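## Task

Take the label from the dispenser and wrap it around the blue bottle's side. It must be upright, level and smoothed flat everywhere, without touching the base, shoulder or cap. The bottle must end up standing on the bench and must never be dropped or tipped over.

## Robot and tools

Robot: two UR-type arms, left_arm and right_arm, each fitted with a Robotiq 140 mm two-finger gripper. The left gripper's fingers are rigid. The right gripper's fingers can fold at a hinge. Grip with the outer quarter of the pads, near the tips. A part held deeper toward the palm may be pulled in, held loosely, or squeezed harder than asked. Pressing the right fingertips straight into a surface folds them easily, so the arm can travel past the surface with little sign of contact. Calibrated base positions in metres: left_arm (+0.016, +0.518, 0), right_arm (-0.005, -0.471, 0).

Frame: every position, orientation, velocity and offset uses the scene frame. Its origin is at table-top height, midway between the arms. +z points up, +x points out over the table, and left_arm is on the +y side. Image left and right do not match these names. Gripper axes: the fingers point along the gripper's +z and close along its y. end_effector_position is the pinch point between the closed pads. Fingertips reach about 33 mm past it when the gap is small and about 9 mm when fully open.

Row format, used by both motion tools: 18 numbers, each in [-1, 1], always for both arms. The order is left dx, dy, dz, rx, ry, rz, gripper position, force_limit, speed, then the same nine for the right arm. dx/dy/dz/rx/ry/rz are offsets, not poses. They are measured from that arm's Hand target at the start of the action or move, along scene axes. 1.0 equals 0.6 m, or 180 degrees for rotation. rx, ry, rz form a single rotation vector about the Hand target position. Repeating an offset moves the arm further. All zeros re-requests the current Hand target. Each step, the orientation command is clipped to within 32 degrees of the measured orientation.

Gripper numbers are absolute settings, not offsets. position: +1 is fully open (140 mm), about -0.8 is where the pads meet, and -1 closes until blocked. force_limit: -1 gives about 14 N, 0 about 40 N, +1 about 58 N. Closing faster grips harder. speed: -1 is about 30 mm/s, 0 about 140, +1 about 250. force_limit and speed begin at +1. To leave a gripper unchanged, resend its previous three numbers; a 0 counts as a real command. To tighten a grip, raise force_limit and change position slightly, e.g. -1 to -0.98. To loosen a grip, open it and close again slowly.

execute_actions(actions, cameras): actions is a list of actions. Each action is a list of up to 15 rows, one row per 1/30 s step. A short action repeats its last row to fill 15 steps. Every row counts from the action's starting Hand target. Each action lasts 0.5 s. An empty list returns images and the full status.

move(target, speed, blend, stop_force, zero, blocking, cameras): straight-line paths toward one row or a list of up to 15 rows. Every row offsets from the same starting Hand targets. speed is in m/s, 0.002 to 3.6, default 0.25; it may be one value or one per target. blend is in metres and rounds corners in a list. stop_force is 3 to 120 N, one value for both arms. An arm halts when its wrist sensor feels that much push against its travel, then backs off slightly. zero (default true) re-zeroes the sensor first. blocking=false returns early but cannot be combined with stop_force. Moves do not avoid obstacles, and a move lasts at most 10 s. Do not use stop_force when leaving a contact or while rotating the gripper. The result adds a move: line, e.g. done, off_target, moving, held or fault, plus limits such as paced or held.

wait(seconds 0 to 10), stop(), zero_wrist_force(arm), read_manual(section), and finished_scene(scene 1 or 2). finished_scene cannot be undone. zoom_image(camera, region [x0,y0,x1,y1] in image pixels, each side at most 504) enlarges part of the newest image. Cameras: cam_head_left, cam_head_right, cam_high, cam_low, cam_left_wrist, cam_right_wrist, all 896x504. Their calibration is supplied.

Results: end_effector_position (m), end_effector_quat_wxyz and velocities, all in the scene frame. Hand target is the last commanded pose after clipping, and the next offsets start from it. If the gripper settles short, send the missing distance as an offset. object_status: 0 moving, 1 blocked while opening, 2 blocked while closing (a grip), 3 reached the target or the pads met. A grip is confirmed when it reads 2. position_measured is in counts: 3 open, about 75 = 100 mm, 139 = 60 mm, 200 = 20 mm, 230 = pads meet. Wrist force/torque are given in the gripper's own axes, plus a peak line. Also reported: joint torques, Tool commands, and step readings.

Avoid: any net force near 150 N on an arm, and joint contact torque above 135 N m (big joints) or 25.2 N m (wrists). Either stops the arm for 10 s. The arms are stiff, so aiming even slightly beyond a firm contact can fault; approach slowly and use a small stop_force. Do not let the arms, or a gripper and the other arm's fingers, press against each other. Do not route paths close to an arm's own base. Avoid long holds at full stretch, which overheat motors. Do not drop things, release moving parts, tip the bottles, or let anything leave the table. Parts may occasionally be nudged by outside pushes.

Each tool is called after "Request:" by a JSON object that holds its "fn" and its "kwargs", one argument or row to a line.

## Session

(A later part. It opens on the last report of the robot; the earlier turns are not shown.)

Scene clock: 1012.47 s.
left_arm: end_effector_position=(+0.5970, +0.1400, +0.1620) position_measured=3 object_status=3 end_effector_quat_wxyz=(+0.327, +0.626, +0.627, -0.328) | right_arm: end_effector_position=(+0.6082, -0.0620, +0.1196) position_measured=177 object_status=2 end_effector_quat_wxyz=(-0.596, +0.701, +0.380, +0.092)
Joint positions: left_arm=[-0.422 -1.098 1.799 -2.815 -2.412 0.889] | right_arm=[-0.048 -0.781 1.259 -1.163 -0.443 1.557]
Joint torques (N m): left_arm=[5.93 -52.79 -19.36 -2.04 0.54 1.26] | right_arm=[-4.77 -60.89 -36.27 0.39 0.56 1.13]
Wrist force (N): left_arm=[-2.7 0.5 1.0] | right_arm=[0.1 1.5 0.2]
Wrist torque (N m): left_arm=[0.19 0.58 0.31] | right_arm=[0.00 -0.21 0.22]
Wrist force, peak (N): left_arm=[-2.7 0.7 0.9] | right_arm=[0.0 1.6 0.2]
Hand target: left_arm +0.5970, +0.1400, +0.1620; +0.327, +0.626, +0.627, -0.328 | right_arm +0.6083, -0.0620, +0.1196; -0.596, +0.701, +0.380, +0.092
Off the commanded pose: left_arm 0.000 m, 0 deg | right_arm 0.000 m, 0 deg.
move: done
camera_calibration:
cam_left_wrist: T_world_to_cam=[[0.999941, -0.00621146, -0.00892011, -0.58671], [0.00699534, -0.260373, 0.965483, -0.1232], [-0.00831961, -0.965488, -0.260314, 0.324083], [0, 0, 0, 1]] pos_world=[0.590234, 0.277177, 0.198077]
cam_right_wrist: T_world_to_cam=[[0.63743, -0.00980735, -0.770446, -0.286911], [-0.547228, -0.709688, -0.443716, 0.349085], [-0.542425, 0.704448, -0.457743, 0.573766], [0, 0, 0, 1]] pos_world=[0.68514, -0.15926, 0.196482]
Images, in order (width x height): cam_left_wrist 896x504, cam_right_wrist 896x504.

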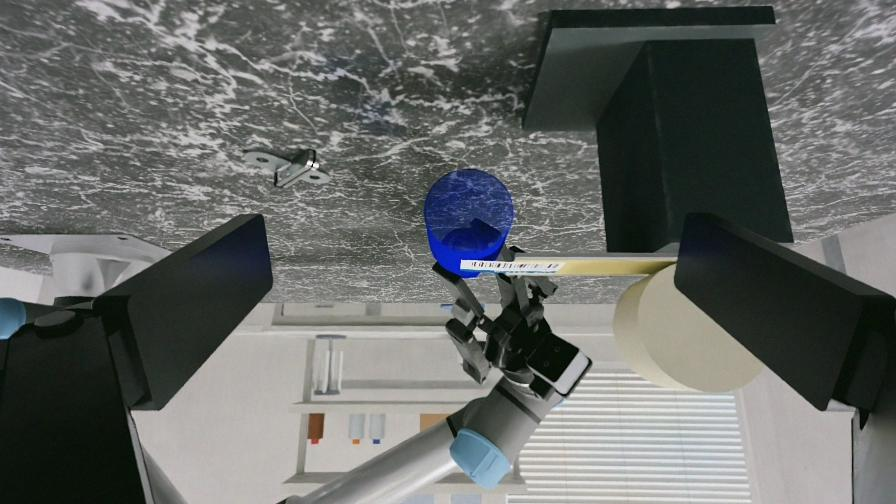

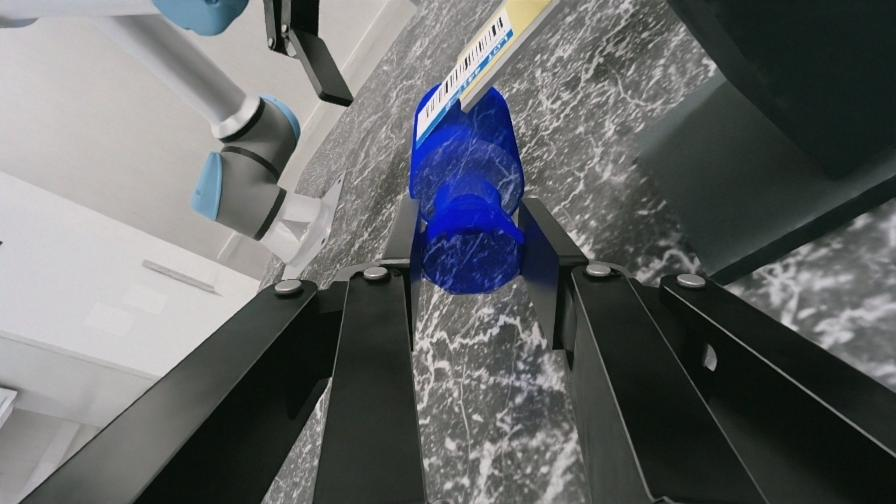

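Request:
{"fn": "move", "kwargs": {
  "target": [0, 0, 0, 0, 0, 0, 1, 0, 0, 0.00717, 0, 0.00658, 0, -0.1, 0, -1, 1, -1],
  "speed": 0.04,
  "cameras": ["cam_left_wrist", "cam_right_wrist"]
}}

Request:
{"fn": "zoom_image", "kwargs": {
  "camera": "cam_left_wrist",
  "region": [420, 170, 580, 290]
}}

Request:
{"fn": "zoom_image", "kwargs": {
  "camera": "cam_right_wrist",
  "region": [390, 0, 570, 160]
}}

Scene clock: 1054.90 s.
left_arm: end_effector_position=(+0.5970, +0.1400, +0.1620) position_measured=3 object_status=3 end_effector_quat_wxyz=(+0.327, +0.626, +0.627, -0.328) | right_arm: end_effector_position=(+0.6124, -0.0620, +0.1235) position_measured=177 object_status=2 end_effector_quat_wxyz=(-0.530, +0.678, +0.469, +0.201) end_effector_velocity=(-0.001, +0.000, +0.000) end_effector_angular_velocity=(+0.000, +0.006, +0.000)
Joint positions: left_arm=[-0.422 -1.098 1.799 -2.815 -2.412 0.889] | right_arm=[-0.049 -0.89 1.436 -1.541 -0.441 1.552]
Joint velocities: left_arm=[within noise] | right_arm=[0 0 -0.001 0.005 0 0.002]
Joint torques (N m): left_arm=[5.95 -53.48 -14.12 -2.13 0.55 1.3] | right_arm=[-14.51 -43.09 -35.66 0.15 4.11 1.3]
Wrist force (N): left_arm=[-2.4 0.5 0.9] | right_arm=[-0.3 1.6 0.6]
Wrist torque (N m): left_arm=[0.18 0.53 0.31] | right_arm=[0.10 -0.25 0.32]
Wrist force, peak (N): left_arm=[-2.7 0.6 0.9] | right_arm=[-0.5 1.7 0.3]
Hand target: left_arm +0.5970, +0.1400, +0.1620; +0.327, +0.626, +0.627, -0.328 | right_arm +0.6126, -0.0620, +0.1235; -0.530, +0.678, +0.469, +0.201
Off the commanded pose: left_arm 0.000 m, 0 deg | right_arm 0.000 m, 0 deg.
move: done
camera_calibration:
cam_left_wrist: T_world_to_cam=[[0.999941, -0.00621146, -0.00892011, -0.58671], [0.00699534, -0.260373, 0.965483, -0.1232], [-0.00831961, -0.965488, -0.260314, 0.324083], [0, 0, 0, 1]] pos_world=[0.590234, 0.277177, 0.198077]
cam_right_wrist: T_world_to_cam=[[0.844327, -0.00982925, -0.535737, -0.442277], [-0.383334, -0.709671, -0.591119, 0.270945], [-0.374387, 0.704464, -0.602963, 0.492849], [0, 0, 0, 1]] pos_world=[0.661805, -0.15926, 0.220386]
Images, in order (width x height): cam_left_wrist 896x504, cam_right_wrist 896x504.

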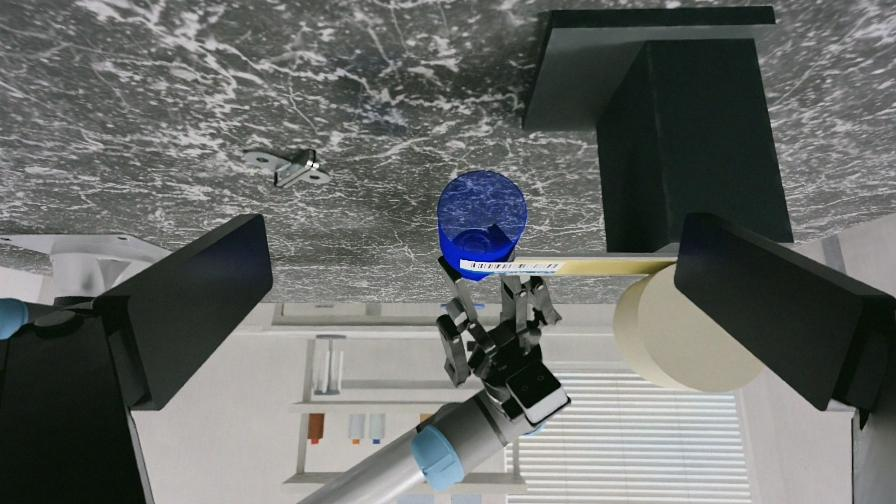

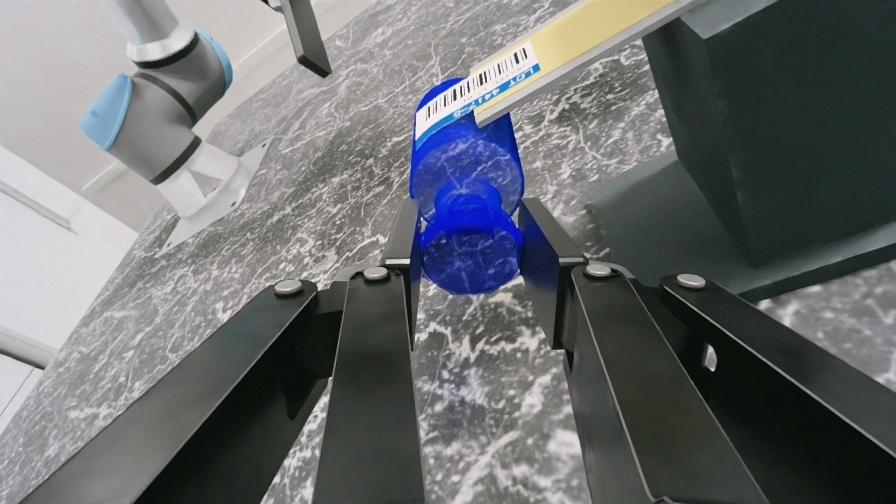

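Scaled by 3.150.

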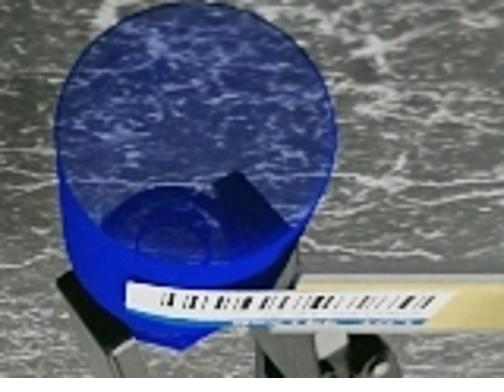

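Scaled by 2.800.

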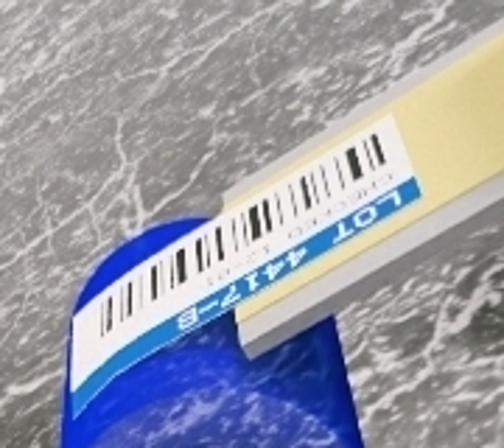

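Request:
{"fn": "move", "kwargs": {
  "target": [
    [0, 0, 0, 0, 0, 0, 1, 0, 0, -0.00612, 0, 0.00302, 0, -0.0833, 0, -1, 1, -1],
    [0, 0, 0, 0, 0, 0, 1, 0, 0, -0.01272, 0, 0.00447, 0, -0.1667, 0, -1, 1, -1]
  ],
  "speed": 0.05,
  "blend": [0.003, 0],
  "cameras": ["cam_left_wrist", "cam_right_wrist"]
}}

Request:
{"fn": "zoom_image", "kwargs": {
  "camera": "cam_left_wrist",
  "region": [420, 170, 580, 290]
}}

Request:
{"fn": "zoom_image", "kwargs": {
  "camera": "cam_right_wrist",
  "region": [390, 0, 690, 200]
}}

Scene clock: 1094.97 s.
left_arm: end_effector_position=(+0.5970, +0.1400, +0.1620) position_measured=3 object_status=3 end_effector_quat_wxyz=(+0.327, +0.626, +0.627, -0.328) | right_arm: end_effector_position=(+0.6048, -0.0620, +0.1261) position_measured=177 object_status=2 end_effector_quat_wxyz=(-0.390, +0.603, +0.590, +0.369)
Joint positions: left_arm=[-0.422 -1.098 1.799 -2.815 -2.412 0.889] | right_arm=[-0.05 -1.022 1.753 -2.243 -0.437 1.546]
Joint torques (N m): left_arm=[6.05 -52.88 -12.12 -2.09 0.6 1.19] | right_arm=[-12.89 -40.39 -35.43 -0.84 4.21 1.6]
Wrist force (N): left_arm=[-2.5 0.5 0.9] | right_arm=[-1.0 0.2 0.7]
Wrist torque (N m): left_arm=[0.19 0.54 0.32] | right_arm=[0.04 -0.19 0.20]
Wrist force, peak (N): left_arm=[-2.7 0.6 0.8] | right_arm=[0.0 2.9 0.1]
Hand target: left_arm +0.5970, +0.1400, +0.1620; +0.327, +0.626, +0.627, -0.328 | right_arm +0.6049, -0.0620, +0.1262; -0.390, +0.603, +0.590, +0.369
Off the commanded pose: left_arm 0.000 m, 0 deg | right_arm 0.000 m, 0 deg.
move: done
camera_calibration:
cam_left_wrist: T_world_to_cam=[[0.999941, -0.00621146, -0.00892011, -0.58671], [0.00699534, -0.260373, 0.965483, -0.1232], [-0.00831961, -0.965488, -0.260314, 0.324083], [0, 0, 0, 1]] pos_world=[0.590234, 0.277177, 0.198077]
cam_right_wrist: T_world_to_cam=[[0.999075, -0.0098407, -0.0418703, -0.590253], [-0.0364769, -0.709668, -0.703591, 0.0740255], [-0.0227902, 0.704467, -0.709371, 0.292399], [0, 0, 0, 1]] pos_world=[0.599071, -0.15926, 0.234789]
Images, in order (width x height): cam_left_wrist 896x504, cam_right_wrist 896x504.

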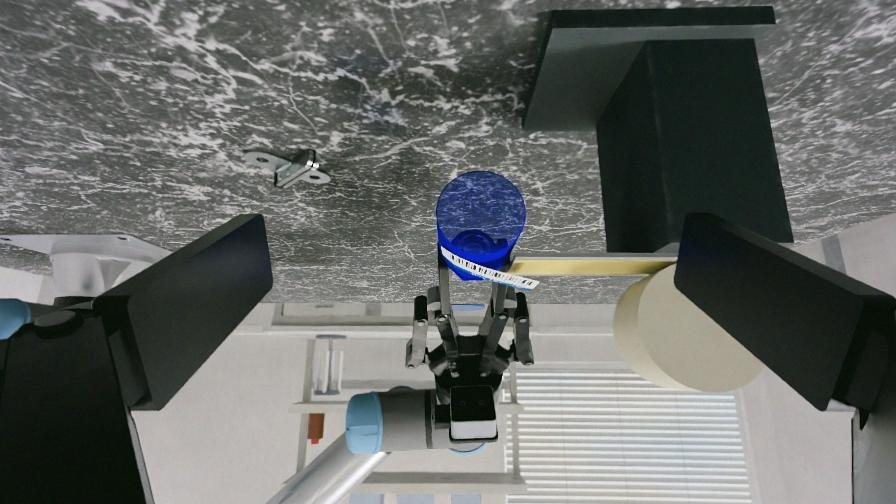

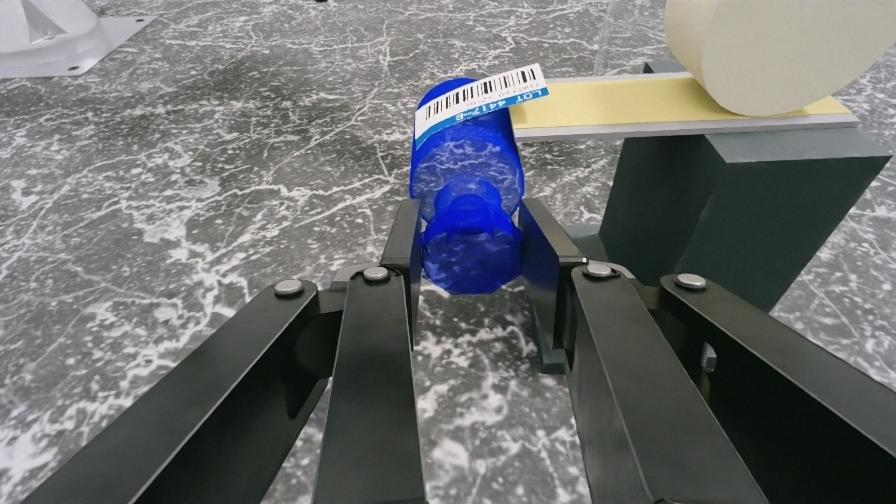

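Scaled by 3.150.

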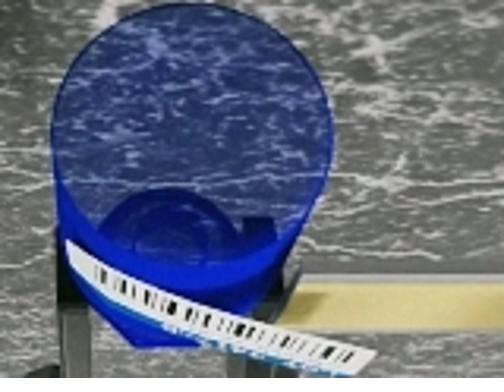

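Scaled by 1.680.

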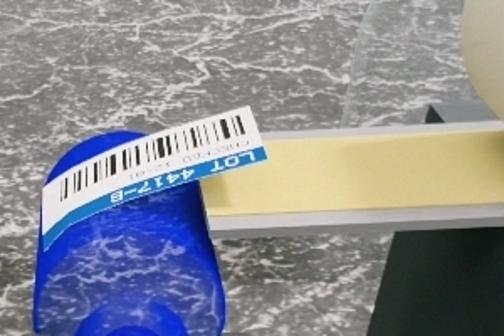

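Request:
{"fn": "move", "kwargs": {
  "target": [
    [0, 0, 0, 0, 0, 0, 1, 0, 0, -0.0833, 0, 0.05, 0, 0, 0, -1, 1, -1],
    [0, 0, 0, 0, 0, 0, 1, 0, 0, -0.2083, -0.1467, 0.29, 0, -0.15, 0, -1, 1, -1]
  ],
  "speed": [0.1, 0.25],
  "blend": [0.02, 0],
  "cameras": ["cam_left_wrist", "cam_right_wrist"]
}}

Request:
{"fn": "zoom_image", "kwargs": {
  "camera": "cam_right_wrist",
  "region": [380, 40, 560, 300]
}}

Scene clock: 1168.17 s.
left_arm: end_effector_position=(+0.5970, +0.1400, +0.1620) position_measured=3 object_status=3 end_effector_quat_wxyz=(+0.327, +0.626, +0.627, -0.328) | right_arm: end_effector_position=(+0.4801, -0.1501, +0.3003) position_measured=177 object_status=2 end_effector_quat_wxyz=(-0.242, +0.500, +0.665, +0.500)
Joint positions: left_arm=[-0.422 -1.098 1.799 -2.815 -2.412 0.889] | right_arm=[-0.263 -1.684 2.099 -1.916 -0.394 1.019]
Joint torques (N m): left_arm=[5.64 -53.77 -11.54 -2.03 0.65 1.23] | right_arm=[7.74 -27.52 -13.75 -0.94 0.86 -0.78]
Wrist force (N): left_arm=[-2.5 0.5 0.8] | right_arm=[-1.3 -0.8 0.4]
Wrist torque (N m): left_arm=[0.17 0.54 0.31] | right_arm=[-0.12 -0.05 0.02]
Wrist force, peak (N): left_arm=[-2.8 0.7 0.9] | right_arm=[-1.9 0.4 2.1]
Hand target: left_arm +0.5970, +0.1400, +0.1620; +0.327, +0.626, +0.627, -0.328 | right_arm +0.4799, -0.1500, +0.3002; -0.242, +0.500, +0.665, +0.500
Off the commanded pose: left_arm 0.000 m, 0 deg | right_arm 0.000 m, 0 deg.
move: done
camera_calibration:
cam_left_wrist: T_world_to_cam=[[0.999941, -0.00621146, -0.00892011, -0.58671], [0.00699534, -0.260373, 0.965483, -0.1232], [-0.00831961, -0.965488, -0.260314, 0.324083], [0, 0, 0, 1]] pos_world=[0.590234, 0.277177, 0.198077]
cam_right_wrist: T_world_to_cam=[[0.90896, -0.00991294, 0.416766, -0.553674], [0.287206, -0.709728, -0.643272, -0.0440548], [0.302168, 0.704406, -0.642267, 0.298982], [0, 0, 0, 1]] pos_world=[0.425578, -0.24736, 0.39444]
Images, in order (width x height): cam_left_wrist 896x504, cam_right_wrist 896x504.

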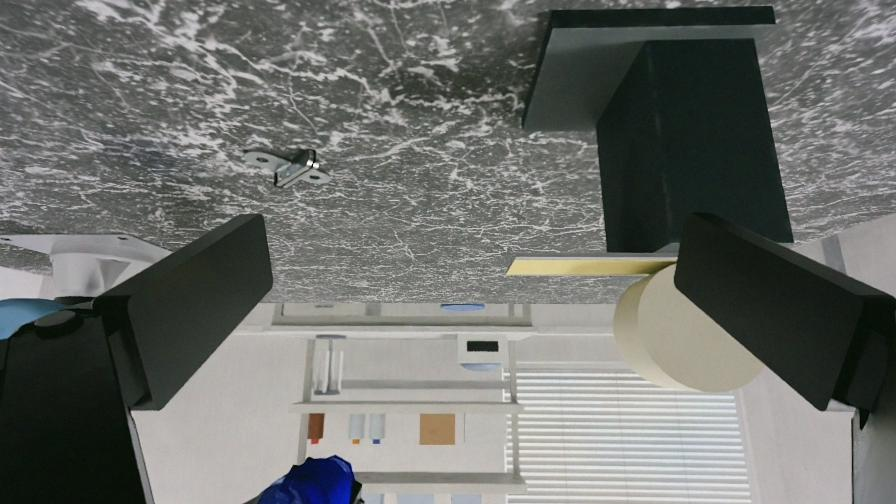

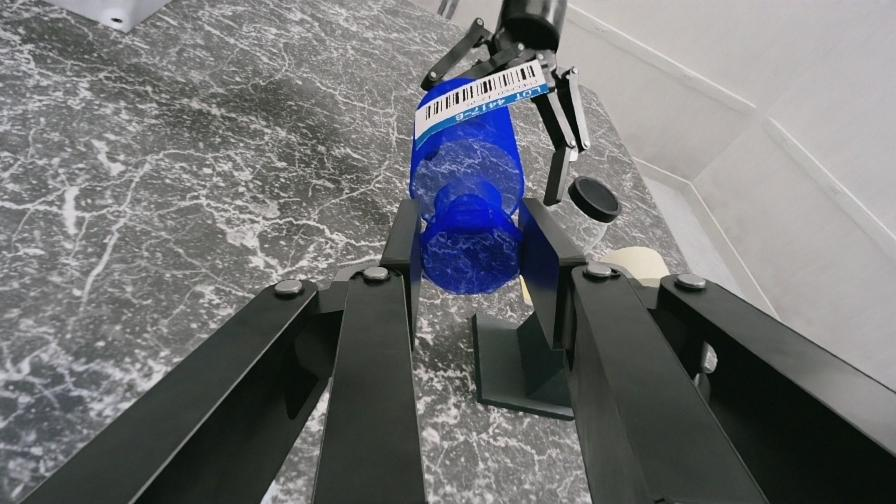

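Scaled by 1.938.

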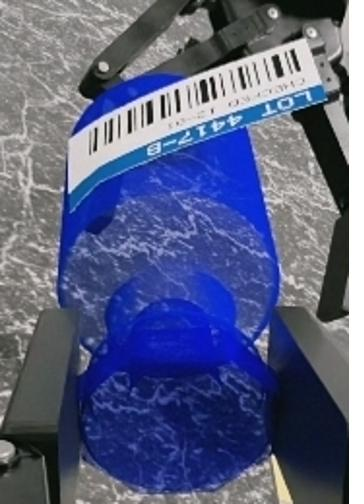

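Request:
{"fn": "move", "kwargs": {
  "target": [0, 0, 0, 0, 0, 0, 1, 0, 0, -0.0165, 0.05, -0.067, -0.4173, -0.3289, 0.3289, -1, 1, -1],
  "speed": 0.3,
  "cameras": []
}}

Request:
{"fn": "move", "kwargs": {
  "target": [0, 0, 0, 0, 0, 0, 1, 0, 0, -0.0387, 0.2222, -0.1333, 0, 0, 0.1861, -1, 1, -1],
  "speed": 0.2,
  "cameras": ["cam_left_wrist", "cam_right_wrist", "cam_low"]
}}

Scene clock: 1183.80 s.
left_arm: end_effector_position=(+0.5970, +0.1400, +0.1620) position_measured=3 object_status=3 end_effector_quat_wxyz=(+0.327, +0.626, +0.627, -0.328) | right_arm: end_effector_position=(+0.4699, -0.1200, +0.2598) position_measured=177 object_status=2 end_effector_quat_wxyz=(+0.215, -0.097, +0.971, +0.022)
Joint positions: left_arm=[-0.422 -1.098 1.799 -2.815 -2.412 0.889] | right_arm=[0.429 -1.613 1.834 -2.214 -1.683 0.245]
Joint torques (N m): left_arm=[6.14 -53.46 -11.69 -2.04 0.54 1.13] | right_arm=[-3.95 -32.85 -41.48 -3.86 -1.41 -0.45]
Wrist force (N): left_arm=[-2.4 0.6 1.0] | right_arm=[0.6 0.0 -0.2]
Wrist torque (N m): left_arm=[0.21 0.51 0.31] | right_arm=[0.13 0.04 -0.19]
Wrist force, peak (N): left_arm=[-2.7 0.7 1.0] | right_arm=[-1.5 -1.5 0.3]
Hand target: left_arm +0.5970, +0.1400, +0.1620; +0.327, +0.626, +0.627, -0.328 | right_arm +0.4700, -0.1200, +0.2600; +0.215, -0.097, +0.971, +0.022
Off the commanded pose: left_arm 0.000 m, 0 deg | right_arm 0.000 m, 0 deg.
move: done
No camera images: "cameras" was empty.

Scene clock: 1185.73 s.
left_arm: end_effector_position=(+0.5970, +0.1400, +0.1620) position_measured=3 object_status=3 end_effector_quat_wxyz=(+0.327, +0.626, +0.627, -0.328) | right_arm: end_effector_position=(+0.4468, +0.0134, +0.1801) position_measured=177 object_status=2 end_effector_quat_wxyz=(+0.200, -0.373, +0.902, +0.083)
Joint positions: left_arm=[-0.422 -1.098 1.799 -2.815 -2.412 0.889] | right_arm=[0.536 -1.415 1.839 -2.423 -1.482 -0.191]
Joint torques (N m): left_arm=[5.8 -53.1 -11.98 -1.9 0.61 1.13] | right_arm=[-13.08 -30.67 -11.41 -2.15 -0.59 -0.46]
Wrist force (N): left_arm=[-2.4 0.6 1.1] | right_arm=[0.9 0.4 0.1]
Wrist torque (N m): left_arm=[0.21 0.52 0.31] | right_arm=[0.23 -0.13 -0.24]
Wrist force, peak (N): left_arm=[-2.6 0.6 1.1] | right_arm=[-0.3 -1.6 -1.3]
Hand target: left_arm +0.5970, +0.1400, +0.1620; +0.327, +0.626, +0.627, -0.328 | right_arm +0.4468, +0.0133, +0.1800; +0.200, -0.373, +0.902, +0.083
Off the commanded pose: left_arm 0.000 m, 0 deg | right_arm 0.000 m, 0 deg.
move: done
camera_calibration:
cam_left_wrist: T_world_to_cam=[[0.999941, -0.00621146, -0.00892011, -0.58671], [0.00699534, -0.260373, 0.965483, -0.1232], [-0.00831961, -0.965488, -0.260314, 0.324083], [0, 0, 0, 1]] pos_world=[0.590234, 0.277177, 0.198077]
cam_right_wrist: T_world_to_cam=[[-0.701767, 0.71233, 0.0104564, 0.311434], [0.50713, 0.489193, 0.709584, -0.353857], [0.500343, 0.503265, -0.704543, 0.0420492], [0, 0, 0, 1]] pos_world=[0.376967, -0.0699015, 0.277461]
Images, in order (width x height): cam_low 896x504, cam_left_wrist 896x504, cam_right_wrist 896x504.

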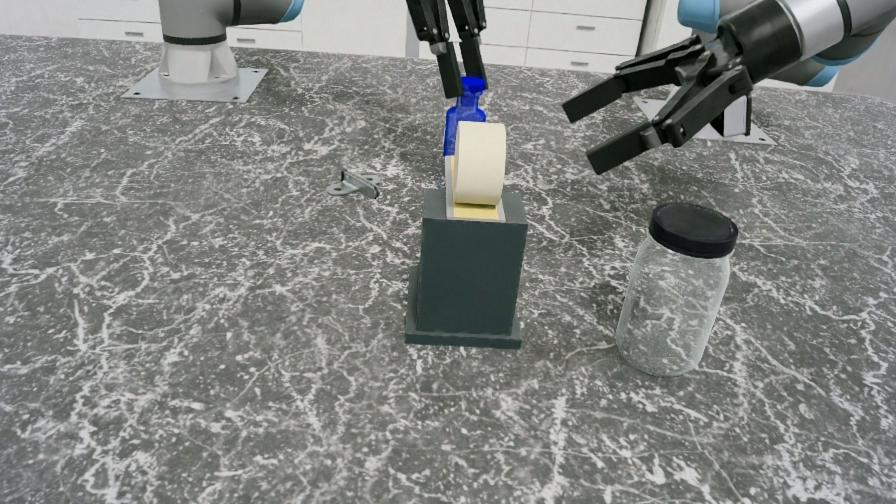

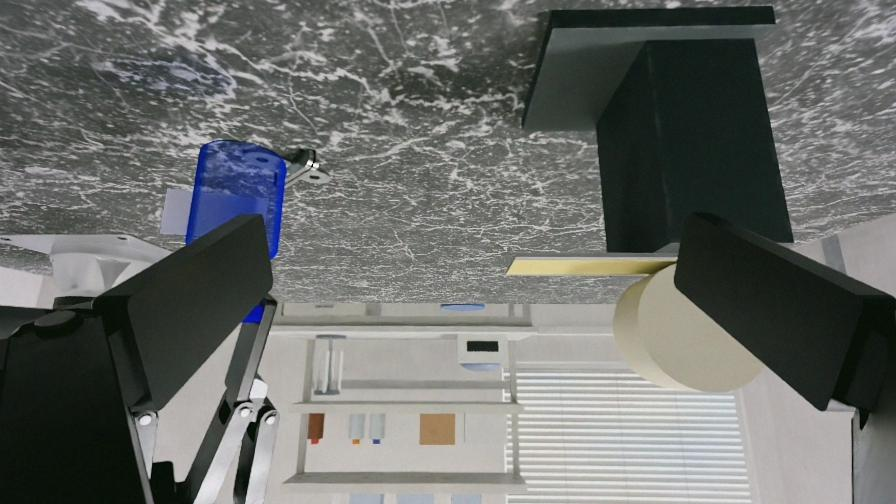

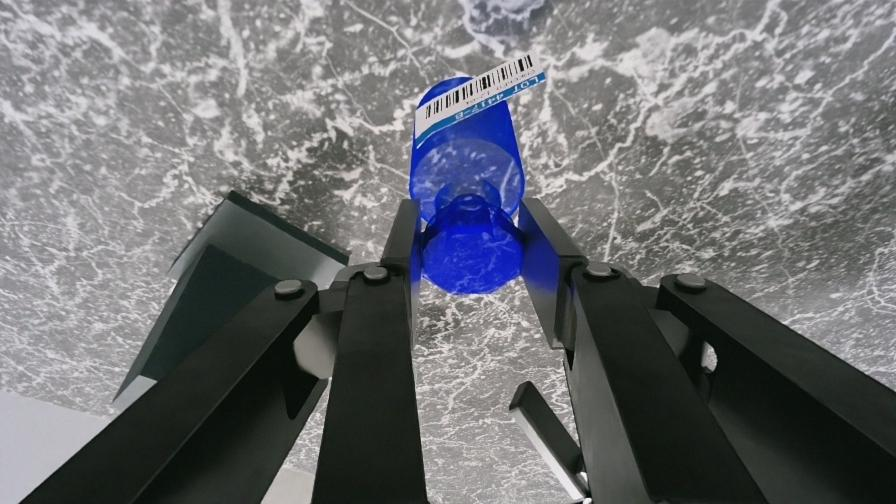

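Request:
{"fn": "move", "kwargs": {
  "target": [0, 0, 0, 0, 0, 0, 1, 0, 0, 0, 0, -0.0917, 0, 0, 0, -1, 1, -1],
  "speed": 0.12,
  "cameras": []
}}

Request:
{"fn": "move", "kwargs": {
  "target": [0, 0, 0, 0, 0, 0, 1, 0, 0, 0, 0, -0.0217, 0, 0, 0, -1, 1, -1],
  "speed": 0.008,
  "stop_force": 4,
  "cameras": ["cam_left_wrist", "cam_right_wrist", "cam_low"]
}}

Scene clock: 1193.70 s.
left_arm: end_effector_position=(+0.5970, +0.1400, +0.1620) position_measured=3 object_status=3 end_effector_quat_wxyz=(+0.327, +0.626, +0.627, -0.328) | right_arm: end_effector_position=(+0.4468, +0.0132, +0.1249) position_measured=177 object_status=2 end_effector_quat_wxyz=(+0.200, -0.373, +0.902, +0.083)
Joint positions: left_arm=[-0.422 -1.098 1.799 -2.815 -2.412 0.889] | right_arm=[0.535 -1.35 1.92 -2.568 -1.482 -0.191]
Joint torques (N m): left_arm=[5.69 -52.79 -11.68 -2.08 0.56 1.12] | right_arm=[-9.28 -33.05 -37.02 -5.82 0.89 0.42]
Wrist force (N): left_arm=[-2.5 0.6 1.0] | right_arm=[1.1 0.3 0.0]
Wrist torque (N m): left_arm=[0.20 0.55 0.32] | right_arm=[0.19 -0.13 -0.20]
Wrist force, peak (N): left_arm=[-2.7 0.7 1.0] | right_arm=[2.2 0.2 2.2]
Hand target: left_arm +0.5970, +0.1400, +0.1620; +0.327, +0.626, +0.627, -0.328 | right_arm +0.4468, +0.0133, +0.1250; +0.200, -0.373, +0.902, +0.083
Off the commanded pose: left_arm 0.000 m, 0 deg | right_arm 0.000 m, 0 deg.
move: done
No camera images: "cameras" was empty.

Scene clock: 1195.97 s.
left_arm: end_effector_position=(+0.5970, +0.1400, +0.1620) position_measured=3 object_status=3 end_effector_quat_wxyz=(+0.327, +0.626, +0.627, -0.328) | right_arm: end_effector_position=(+0.4468, +0.0133, +0.1157) position_measured=177 object_status=2 end_effector_quat_wxyz=(+0.200, -0.373, +0.902, +0.083)
Joint positions: left_arm=[-0.422 -1.098 1.799 -2.815 -2.412 0.889] | right_arm=[0.535 -1.337 1.931 -2.592 -1.482 -0.191]
Joint torques (N m): left_arm=[6.24 -52.53 -12.06 -2.09 0.62 1.14] | right_arm=[-0.23 -38.47 -34.84 -1.75 0.98 0.64]
Wrist force (N): left_arm=[-2.6 0.8 0.9] | right_arm=[-2.9 0.0 -4.5]
Wrist torque (N m): left_arm=[0.24 0.56 0.31] | right_arm=[0.25 -0.06 -0.24]
Wrist force, peak (N): left_arm=[-2.6 0.5 1.2] | right_arm=[-3.8 1.1 -12.0]
Hand target: left_arm +0.5970, +0.1400, +0.1620; +0.327, +0.626, +0.627, -0.328 | right_arm +0.4468, +0.0133, +0.1158; +0.200, -0.373, +0.902, +0.083 (not the last commanded pose)
Off the commanded pose: left_arm 0.000 m, 0 deg | right_arm 0.004 m, 0 deg.
move: contact (right_arm)
camera_calibration:
cam_left_wrist: T_world_to_cam=[[0.999941, -0.00621146, -0.00892011, -0.58671], [0.00699534, -0.260373, 0.965483, -0.1232], [-0.00831961, -0.965488, -0.260314, 0.324083], [0, 0, 0, 1]] pos_world=[0.590234, 0.277177, 0.198077]
cam_right_wrist: T_world_to_cam=[[-0.701764, 0.712331, 0.0105542, 0.312157], [0.507326, 0.48929, 0.709377, -0.308135], [0.500147, 0.50317, -0.70475, -0.00316077], [0, 0, 0, 1]] pos_world=[0.376966, -0.0700017, 0.213062]
Images, in order (width x height): cam_low 896x504, cam_left_wrist 896x504, cam_right_wrist 896x504.

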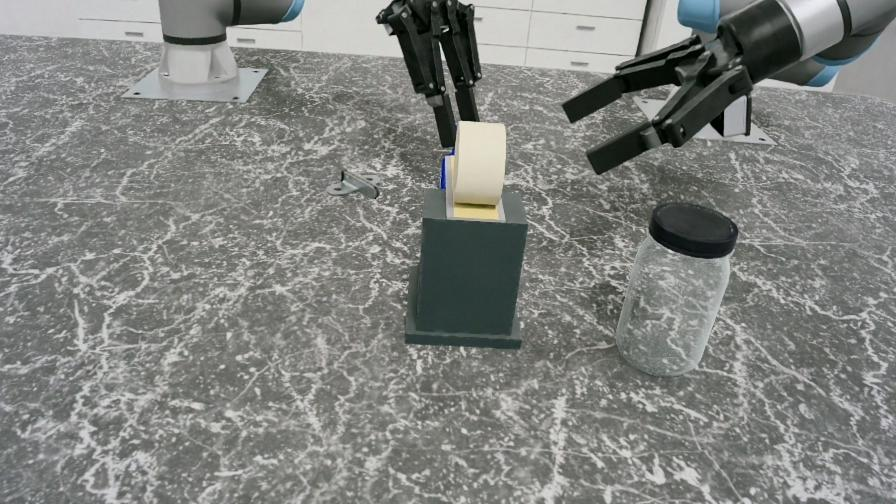

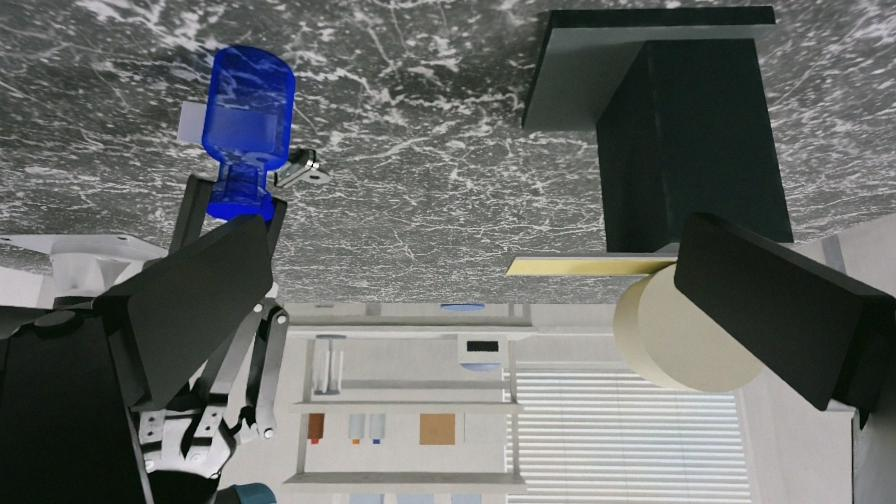

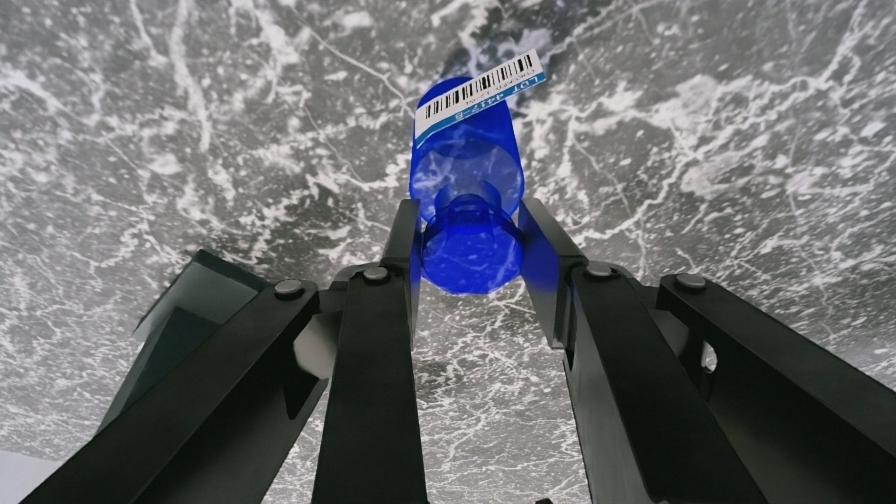

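Request:
{"fn": "move", "kwargs": {
  "target": [0, 0, 0, 0, 0, 0, 1, 0, 0, 0, 0, 0, 0, 0, 0, 0.0, 1, -1],
  "cameras": ["cam_right_wrist"]
}}

Request:
{"fn": "move", "kwargs": {
  "target": [0, 0, 0, 0, 0, 0, 1, 0, 0, 0, 0, 0.1, 0, 0, 0, 0.0, 1, -1],
  "speed": 0.06,
  "cameras": ["cam_left_wrist", "cam_right_wrist", "cam_low"]
}}

Scene clock: 1207.57 s.
left_arm: end_effector_position=(+0.5970, +0.1400, +0.1620) position_measured=3 object_status=3 end_effector_quat_wxyz=(+0.327, +0.626, +0.627, -0.328) | right_arm: end_effector_position=(+0.4468, +0.0133, +0.1158) position_measured=129 object_status=0 end_effector_quat_wxyz=(+0.200, -0.373, +0.902, +0.083)
Joint positions: left_arm=[-0.422 -1.098 1.799 -2.815 -2.412 0.889] | right_arm=[0.535 -1.337 1.931 -2.592 -1.482 -0.191]
Joint torques (N m): left_arm=[5.74 -53.24 -11.29 -2.05 0.58 1.15] | right_arm=[0.32 -39.18 -34.41 -4.48 0.93 0.49]
Wrist force (N): left_arm=[-2.5 0.5 1.1] | right_arm=[0.4 0.3 -1.1]
Wrist torque (N m): left_arm=[0.18 0.54 0.31] | right_arm=[0.19 -0.14 -0.21]
Wrist force, peak (N): left_arm=[-2.8 0.5 1.0] | right_arm=[-2.9 0.1 -4.6]
Hand target: left_arm +0.5970, +0.1400, +0.1620; +0.327, +0.626, +0.627, -0.328 | right_arm +0.4468, +0.0133, +0.1158; +0.200, -0.373, +0.902, +0.083
Off the commanded pose: left_arm 0.000 m, 0 deg | right_arm 0.000 m, 0 deg.
move: done
camera_calibration:
cam_right_wrist: T_world_to_cam=[[-0.701765, 0.712332, 0.010454, 0.312179], [0.50725, 0.489315, 0.709414, -0.308112], [0.500223, 0.503145, -0.704715, -0.00319864], [0, 0, 0, 1]] pos_world=[0.376967, -0.0700018, 0.213061]
Images, in order (width x height): cam_right_wrist 896x504.

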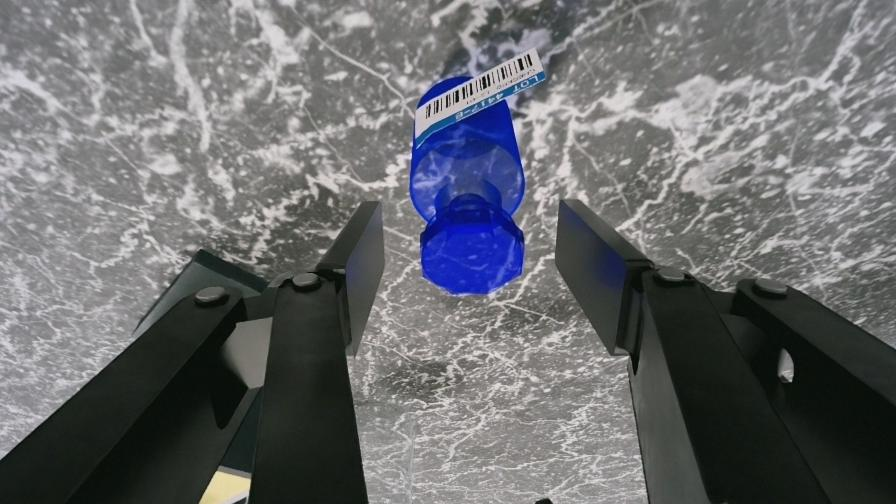

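Scene clock: 1208.97 s.
left_arm: end_effector_position=(+0.5970, +0.1400, +0.1620) position_measured=3 object_status=3 end_effector_quat_wxyz=(+0.327, +0.626, +0.627, -0.328) | right_arm: end_effector_position=(+0.4469, +0.0133, +0.1759) position_measured=129 object_status=3 end_effector_quat_wxyz=(+0.200, -0.373, +0.902, +0.083)
Joint positions: left_arm=[-0.422 -1.098 1.799 -2.815 -2.412 0.889] | right_arm=[0.535 -1.411 1.846 -2.434 -1.482 -0.191]
Joint torques (N m): left_arm=[6.22 -52.62 -11.68 -2.02 0.61 1.12] | right_arm=[2.23 -21.79 -10.62 -4.54 1.26 0.14]
Wrist force (N): left_arm=[-2.5 0.7 1.2] | right_arm=[0.2 0.2 -1.3]
Wrist torque (N m): left_arm=[0.23 0.54 0.31] | right_arm=[0.19 -0.15 -0.22]
Wrist force, peak (N): left_arm=[-2.7 0.6 1.0] | right_arm=[-0.5 0.2 -2.2]
Hand target: left_arm +0.5970, +0.1400, +0.1620; +0.327, +0.626, +0.627, -0.328 | right_arm +0.4468, +0.0133, +0.1758; +0.200, -0.373, +0.902, +0.083
Off the commanded pose: left_arm 0.000 m, 0 deg | right_arm 0.000 m, 0 deg.
move: done
camera_calibration:
cam_left_wrist: T_world_to_cam=[[0.999941, -0.00621146, -0.00892011, -0.58671], [0.00699534, -0.260373, 0.965483, -0.1232], [-0.00831961, -0.965488, -0.260314, 0.324083], [0, 0, 0, 1]] pos_world=[0.590234, 0.277177, 0.198077]
cam_right_wrist: T_world_to_cam=[[-0.701696, 0.7124, 0.0104571, 0.311599], [0.507154, 0.489118, 0.709619, -0.350832], [0.500418, 0.50324, -0.704508, 0.0389804], [0, 0, 0, 1]] pos_world=[0.377067, -0.0700012, 0.27316]
Images, in order (width x height): cam_low 896x504, cam_left_wrist 896x504, cam_right_wrist 896x504.

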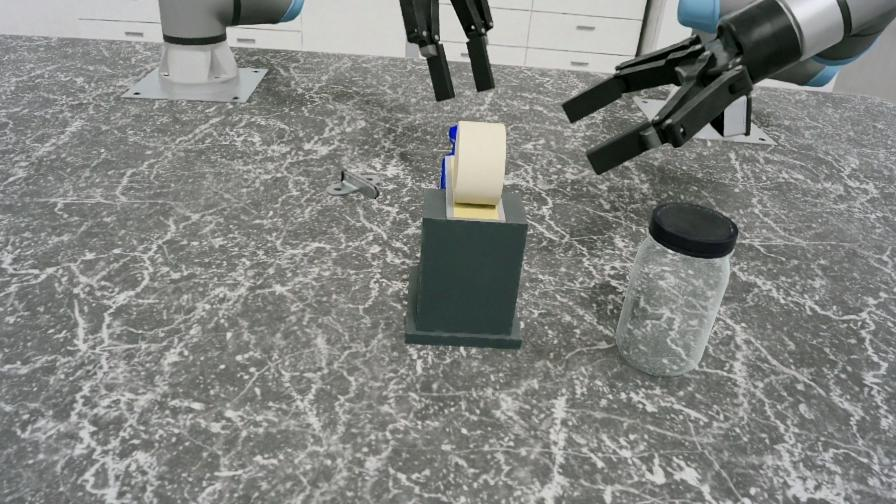

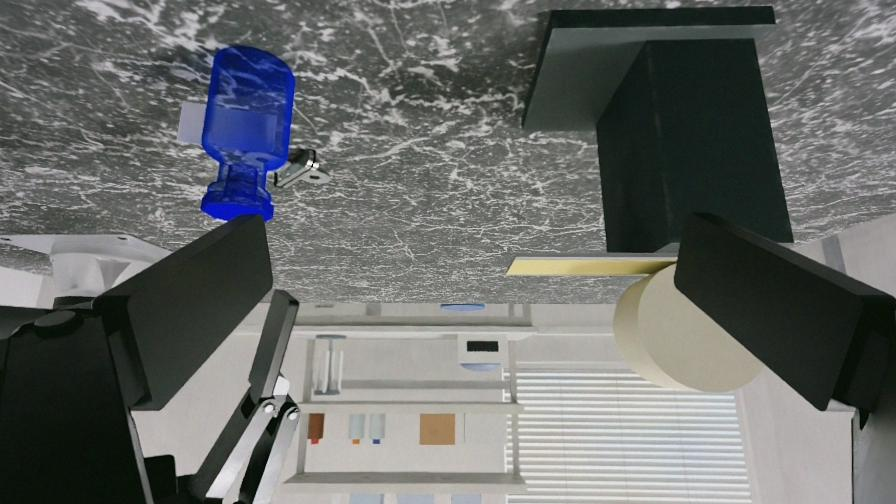

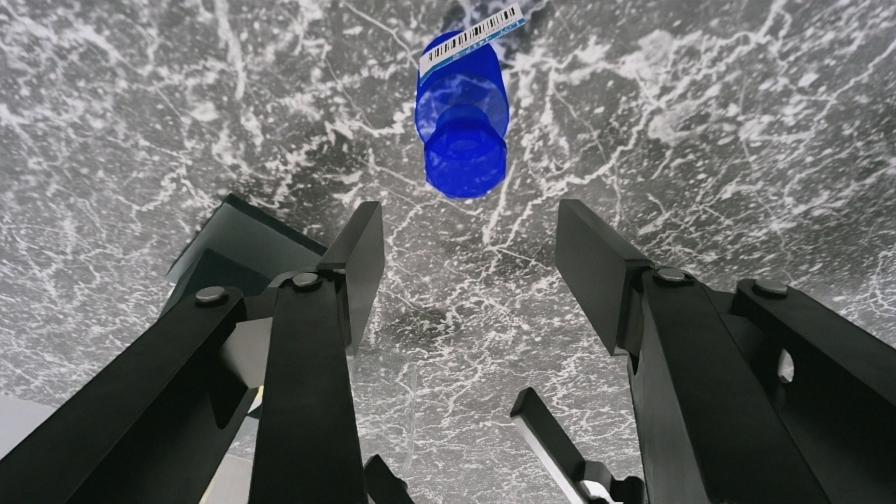

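Request:
{"fn": "move", "kwargs": {
  "target": [
    [0,0,0,0,0,0,1,0,0,0,0,0.05,0,0,0,0.0,1,-1],
    [0,0,0,0,0,0,1,0,0,-0.1417,-0.1217,0.0,0,0,0,0.0,1,-1]
  ],
  "blend": [0.015,0],
  "speed": 0.15,
  "cameras": ["cam_right_wrist","cam_left_wrist","cam_low"]
}}

Scene clock: 1252.33 s.
left_arm: end_effector_position=(+0.5970, +0.1400, +0.1620) position_measured=3 object_status=3 end_effector_quat_wxyz=(+0.327, +0.626, +0.627, -0.328) | right_arm: end_effector_position=(+0.3620, -0.0597, +0.1758) position_measured=129 object_status=3 end_effector_quat_wxyz=(+0.200, -0.373, +0.902, +0.083)
Joint positions: left_arm=[-0.422 -1.098 1.799 -2.815 -2.412 0.889] | right_arm=[0.497 -1.681 2.124 -2.438 -1.467 -0.225]
Joint torques (N m): left_arm=[5.86 -53.17 -11.88 -2.06 0.64 1.13] | right_arm=[14.47 -28.38 -16.85 -1.34 -1.54 1.64]
Wrist force (N): left_arm=[-2.5 0.6 1.0] | right_arm=[0.1 0.4 -1.6]
Wrist torque (N m): left_arm=[0.21 0.53 0.31] | right_arm=[0.20 -0.07 -0.15]
Wrist force, peak (N): left_arm=[-2.7 0.7 0.9] | right_arm=[-2.2 0.3 -3.1]
Hand target: left_arm +0.5970, +0.1400, +0.1620; +0.327, +0.626, +0.627, -0.328 | right_arm +0.3618, -0.0597, +0.1758; +0.200, -0.373, +0.902, +0.083
Off the commanded pose: left_arm 0.000 m, 0 deg | right_arm 0.000 m, 0 deg.
move: done
camera_calibration:
cam_left_wrist: T_world_to_cam=[[0.999941, -0.00621146, -0.00892011, -0.58671], [0.00699534, -0.260373, 0.965483, -0.1232], [-0.00831961, -0.965488, -0.260314, 0.324083], [0, 0, 0, 1]] pos_world=[0.590234, 0.277177, 0.198077]
cam_right_wrist: T_world_to_cam=[[-0.701624, 0.71247, 0.0105566, 0.303921], [0.507339, 0.489103, 0.709497, -0.272041], [0.500332, 0.503156, -0.704629, 0.118299], [0, 0, 0, 1]] pos_world=[0.292066, -0.143001, 0.273161]
Images, in order (width x height): cam_low 896x504, cam_left_wrist 896x504, cam_right_wrist 896x504.

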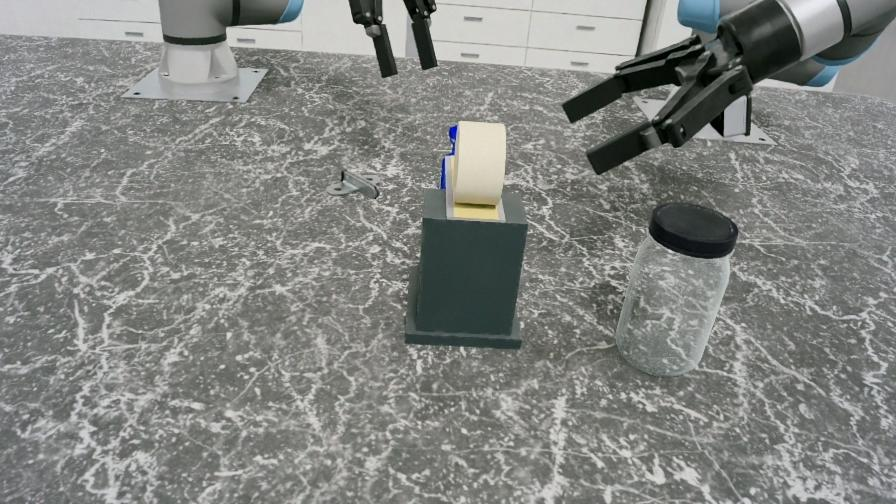

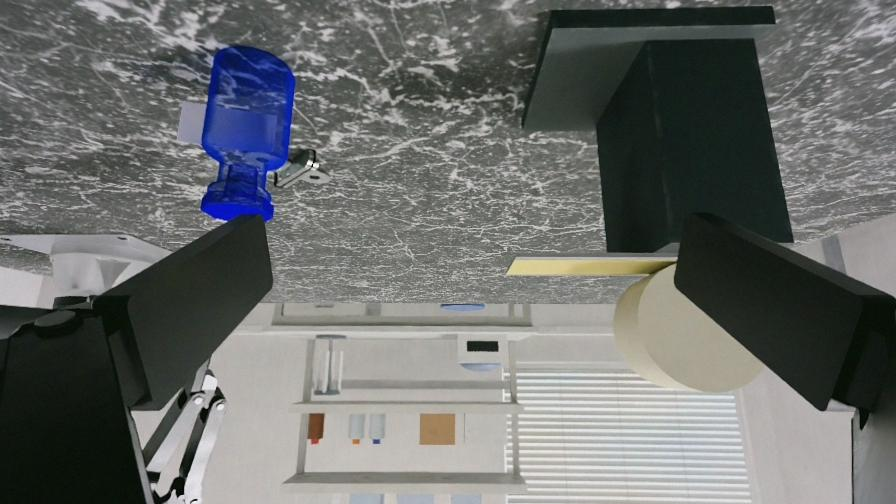

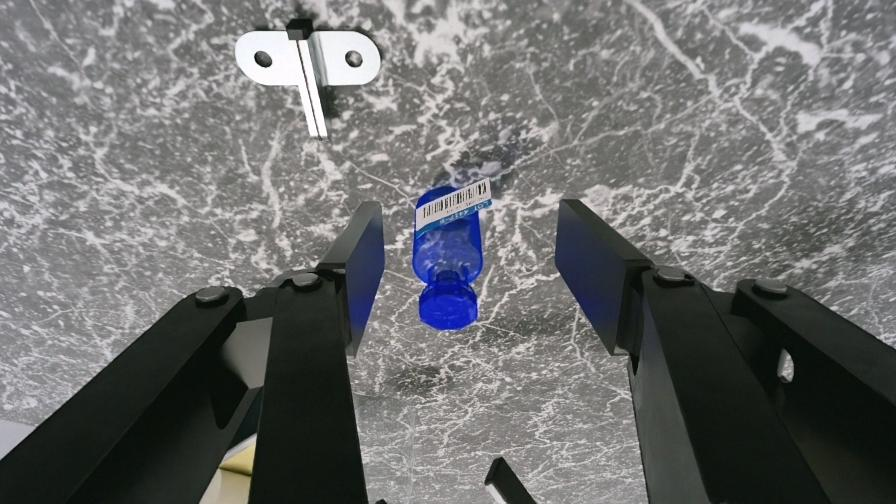

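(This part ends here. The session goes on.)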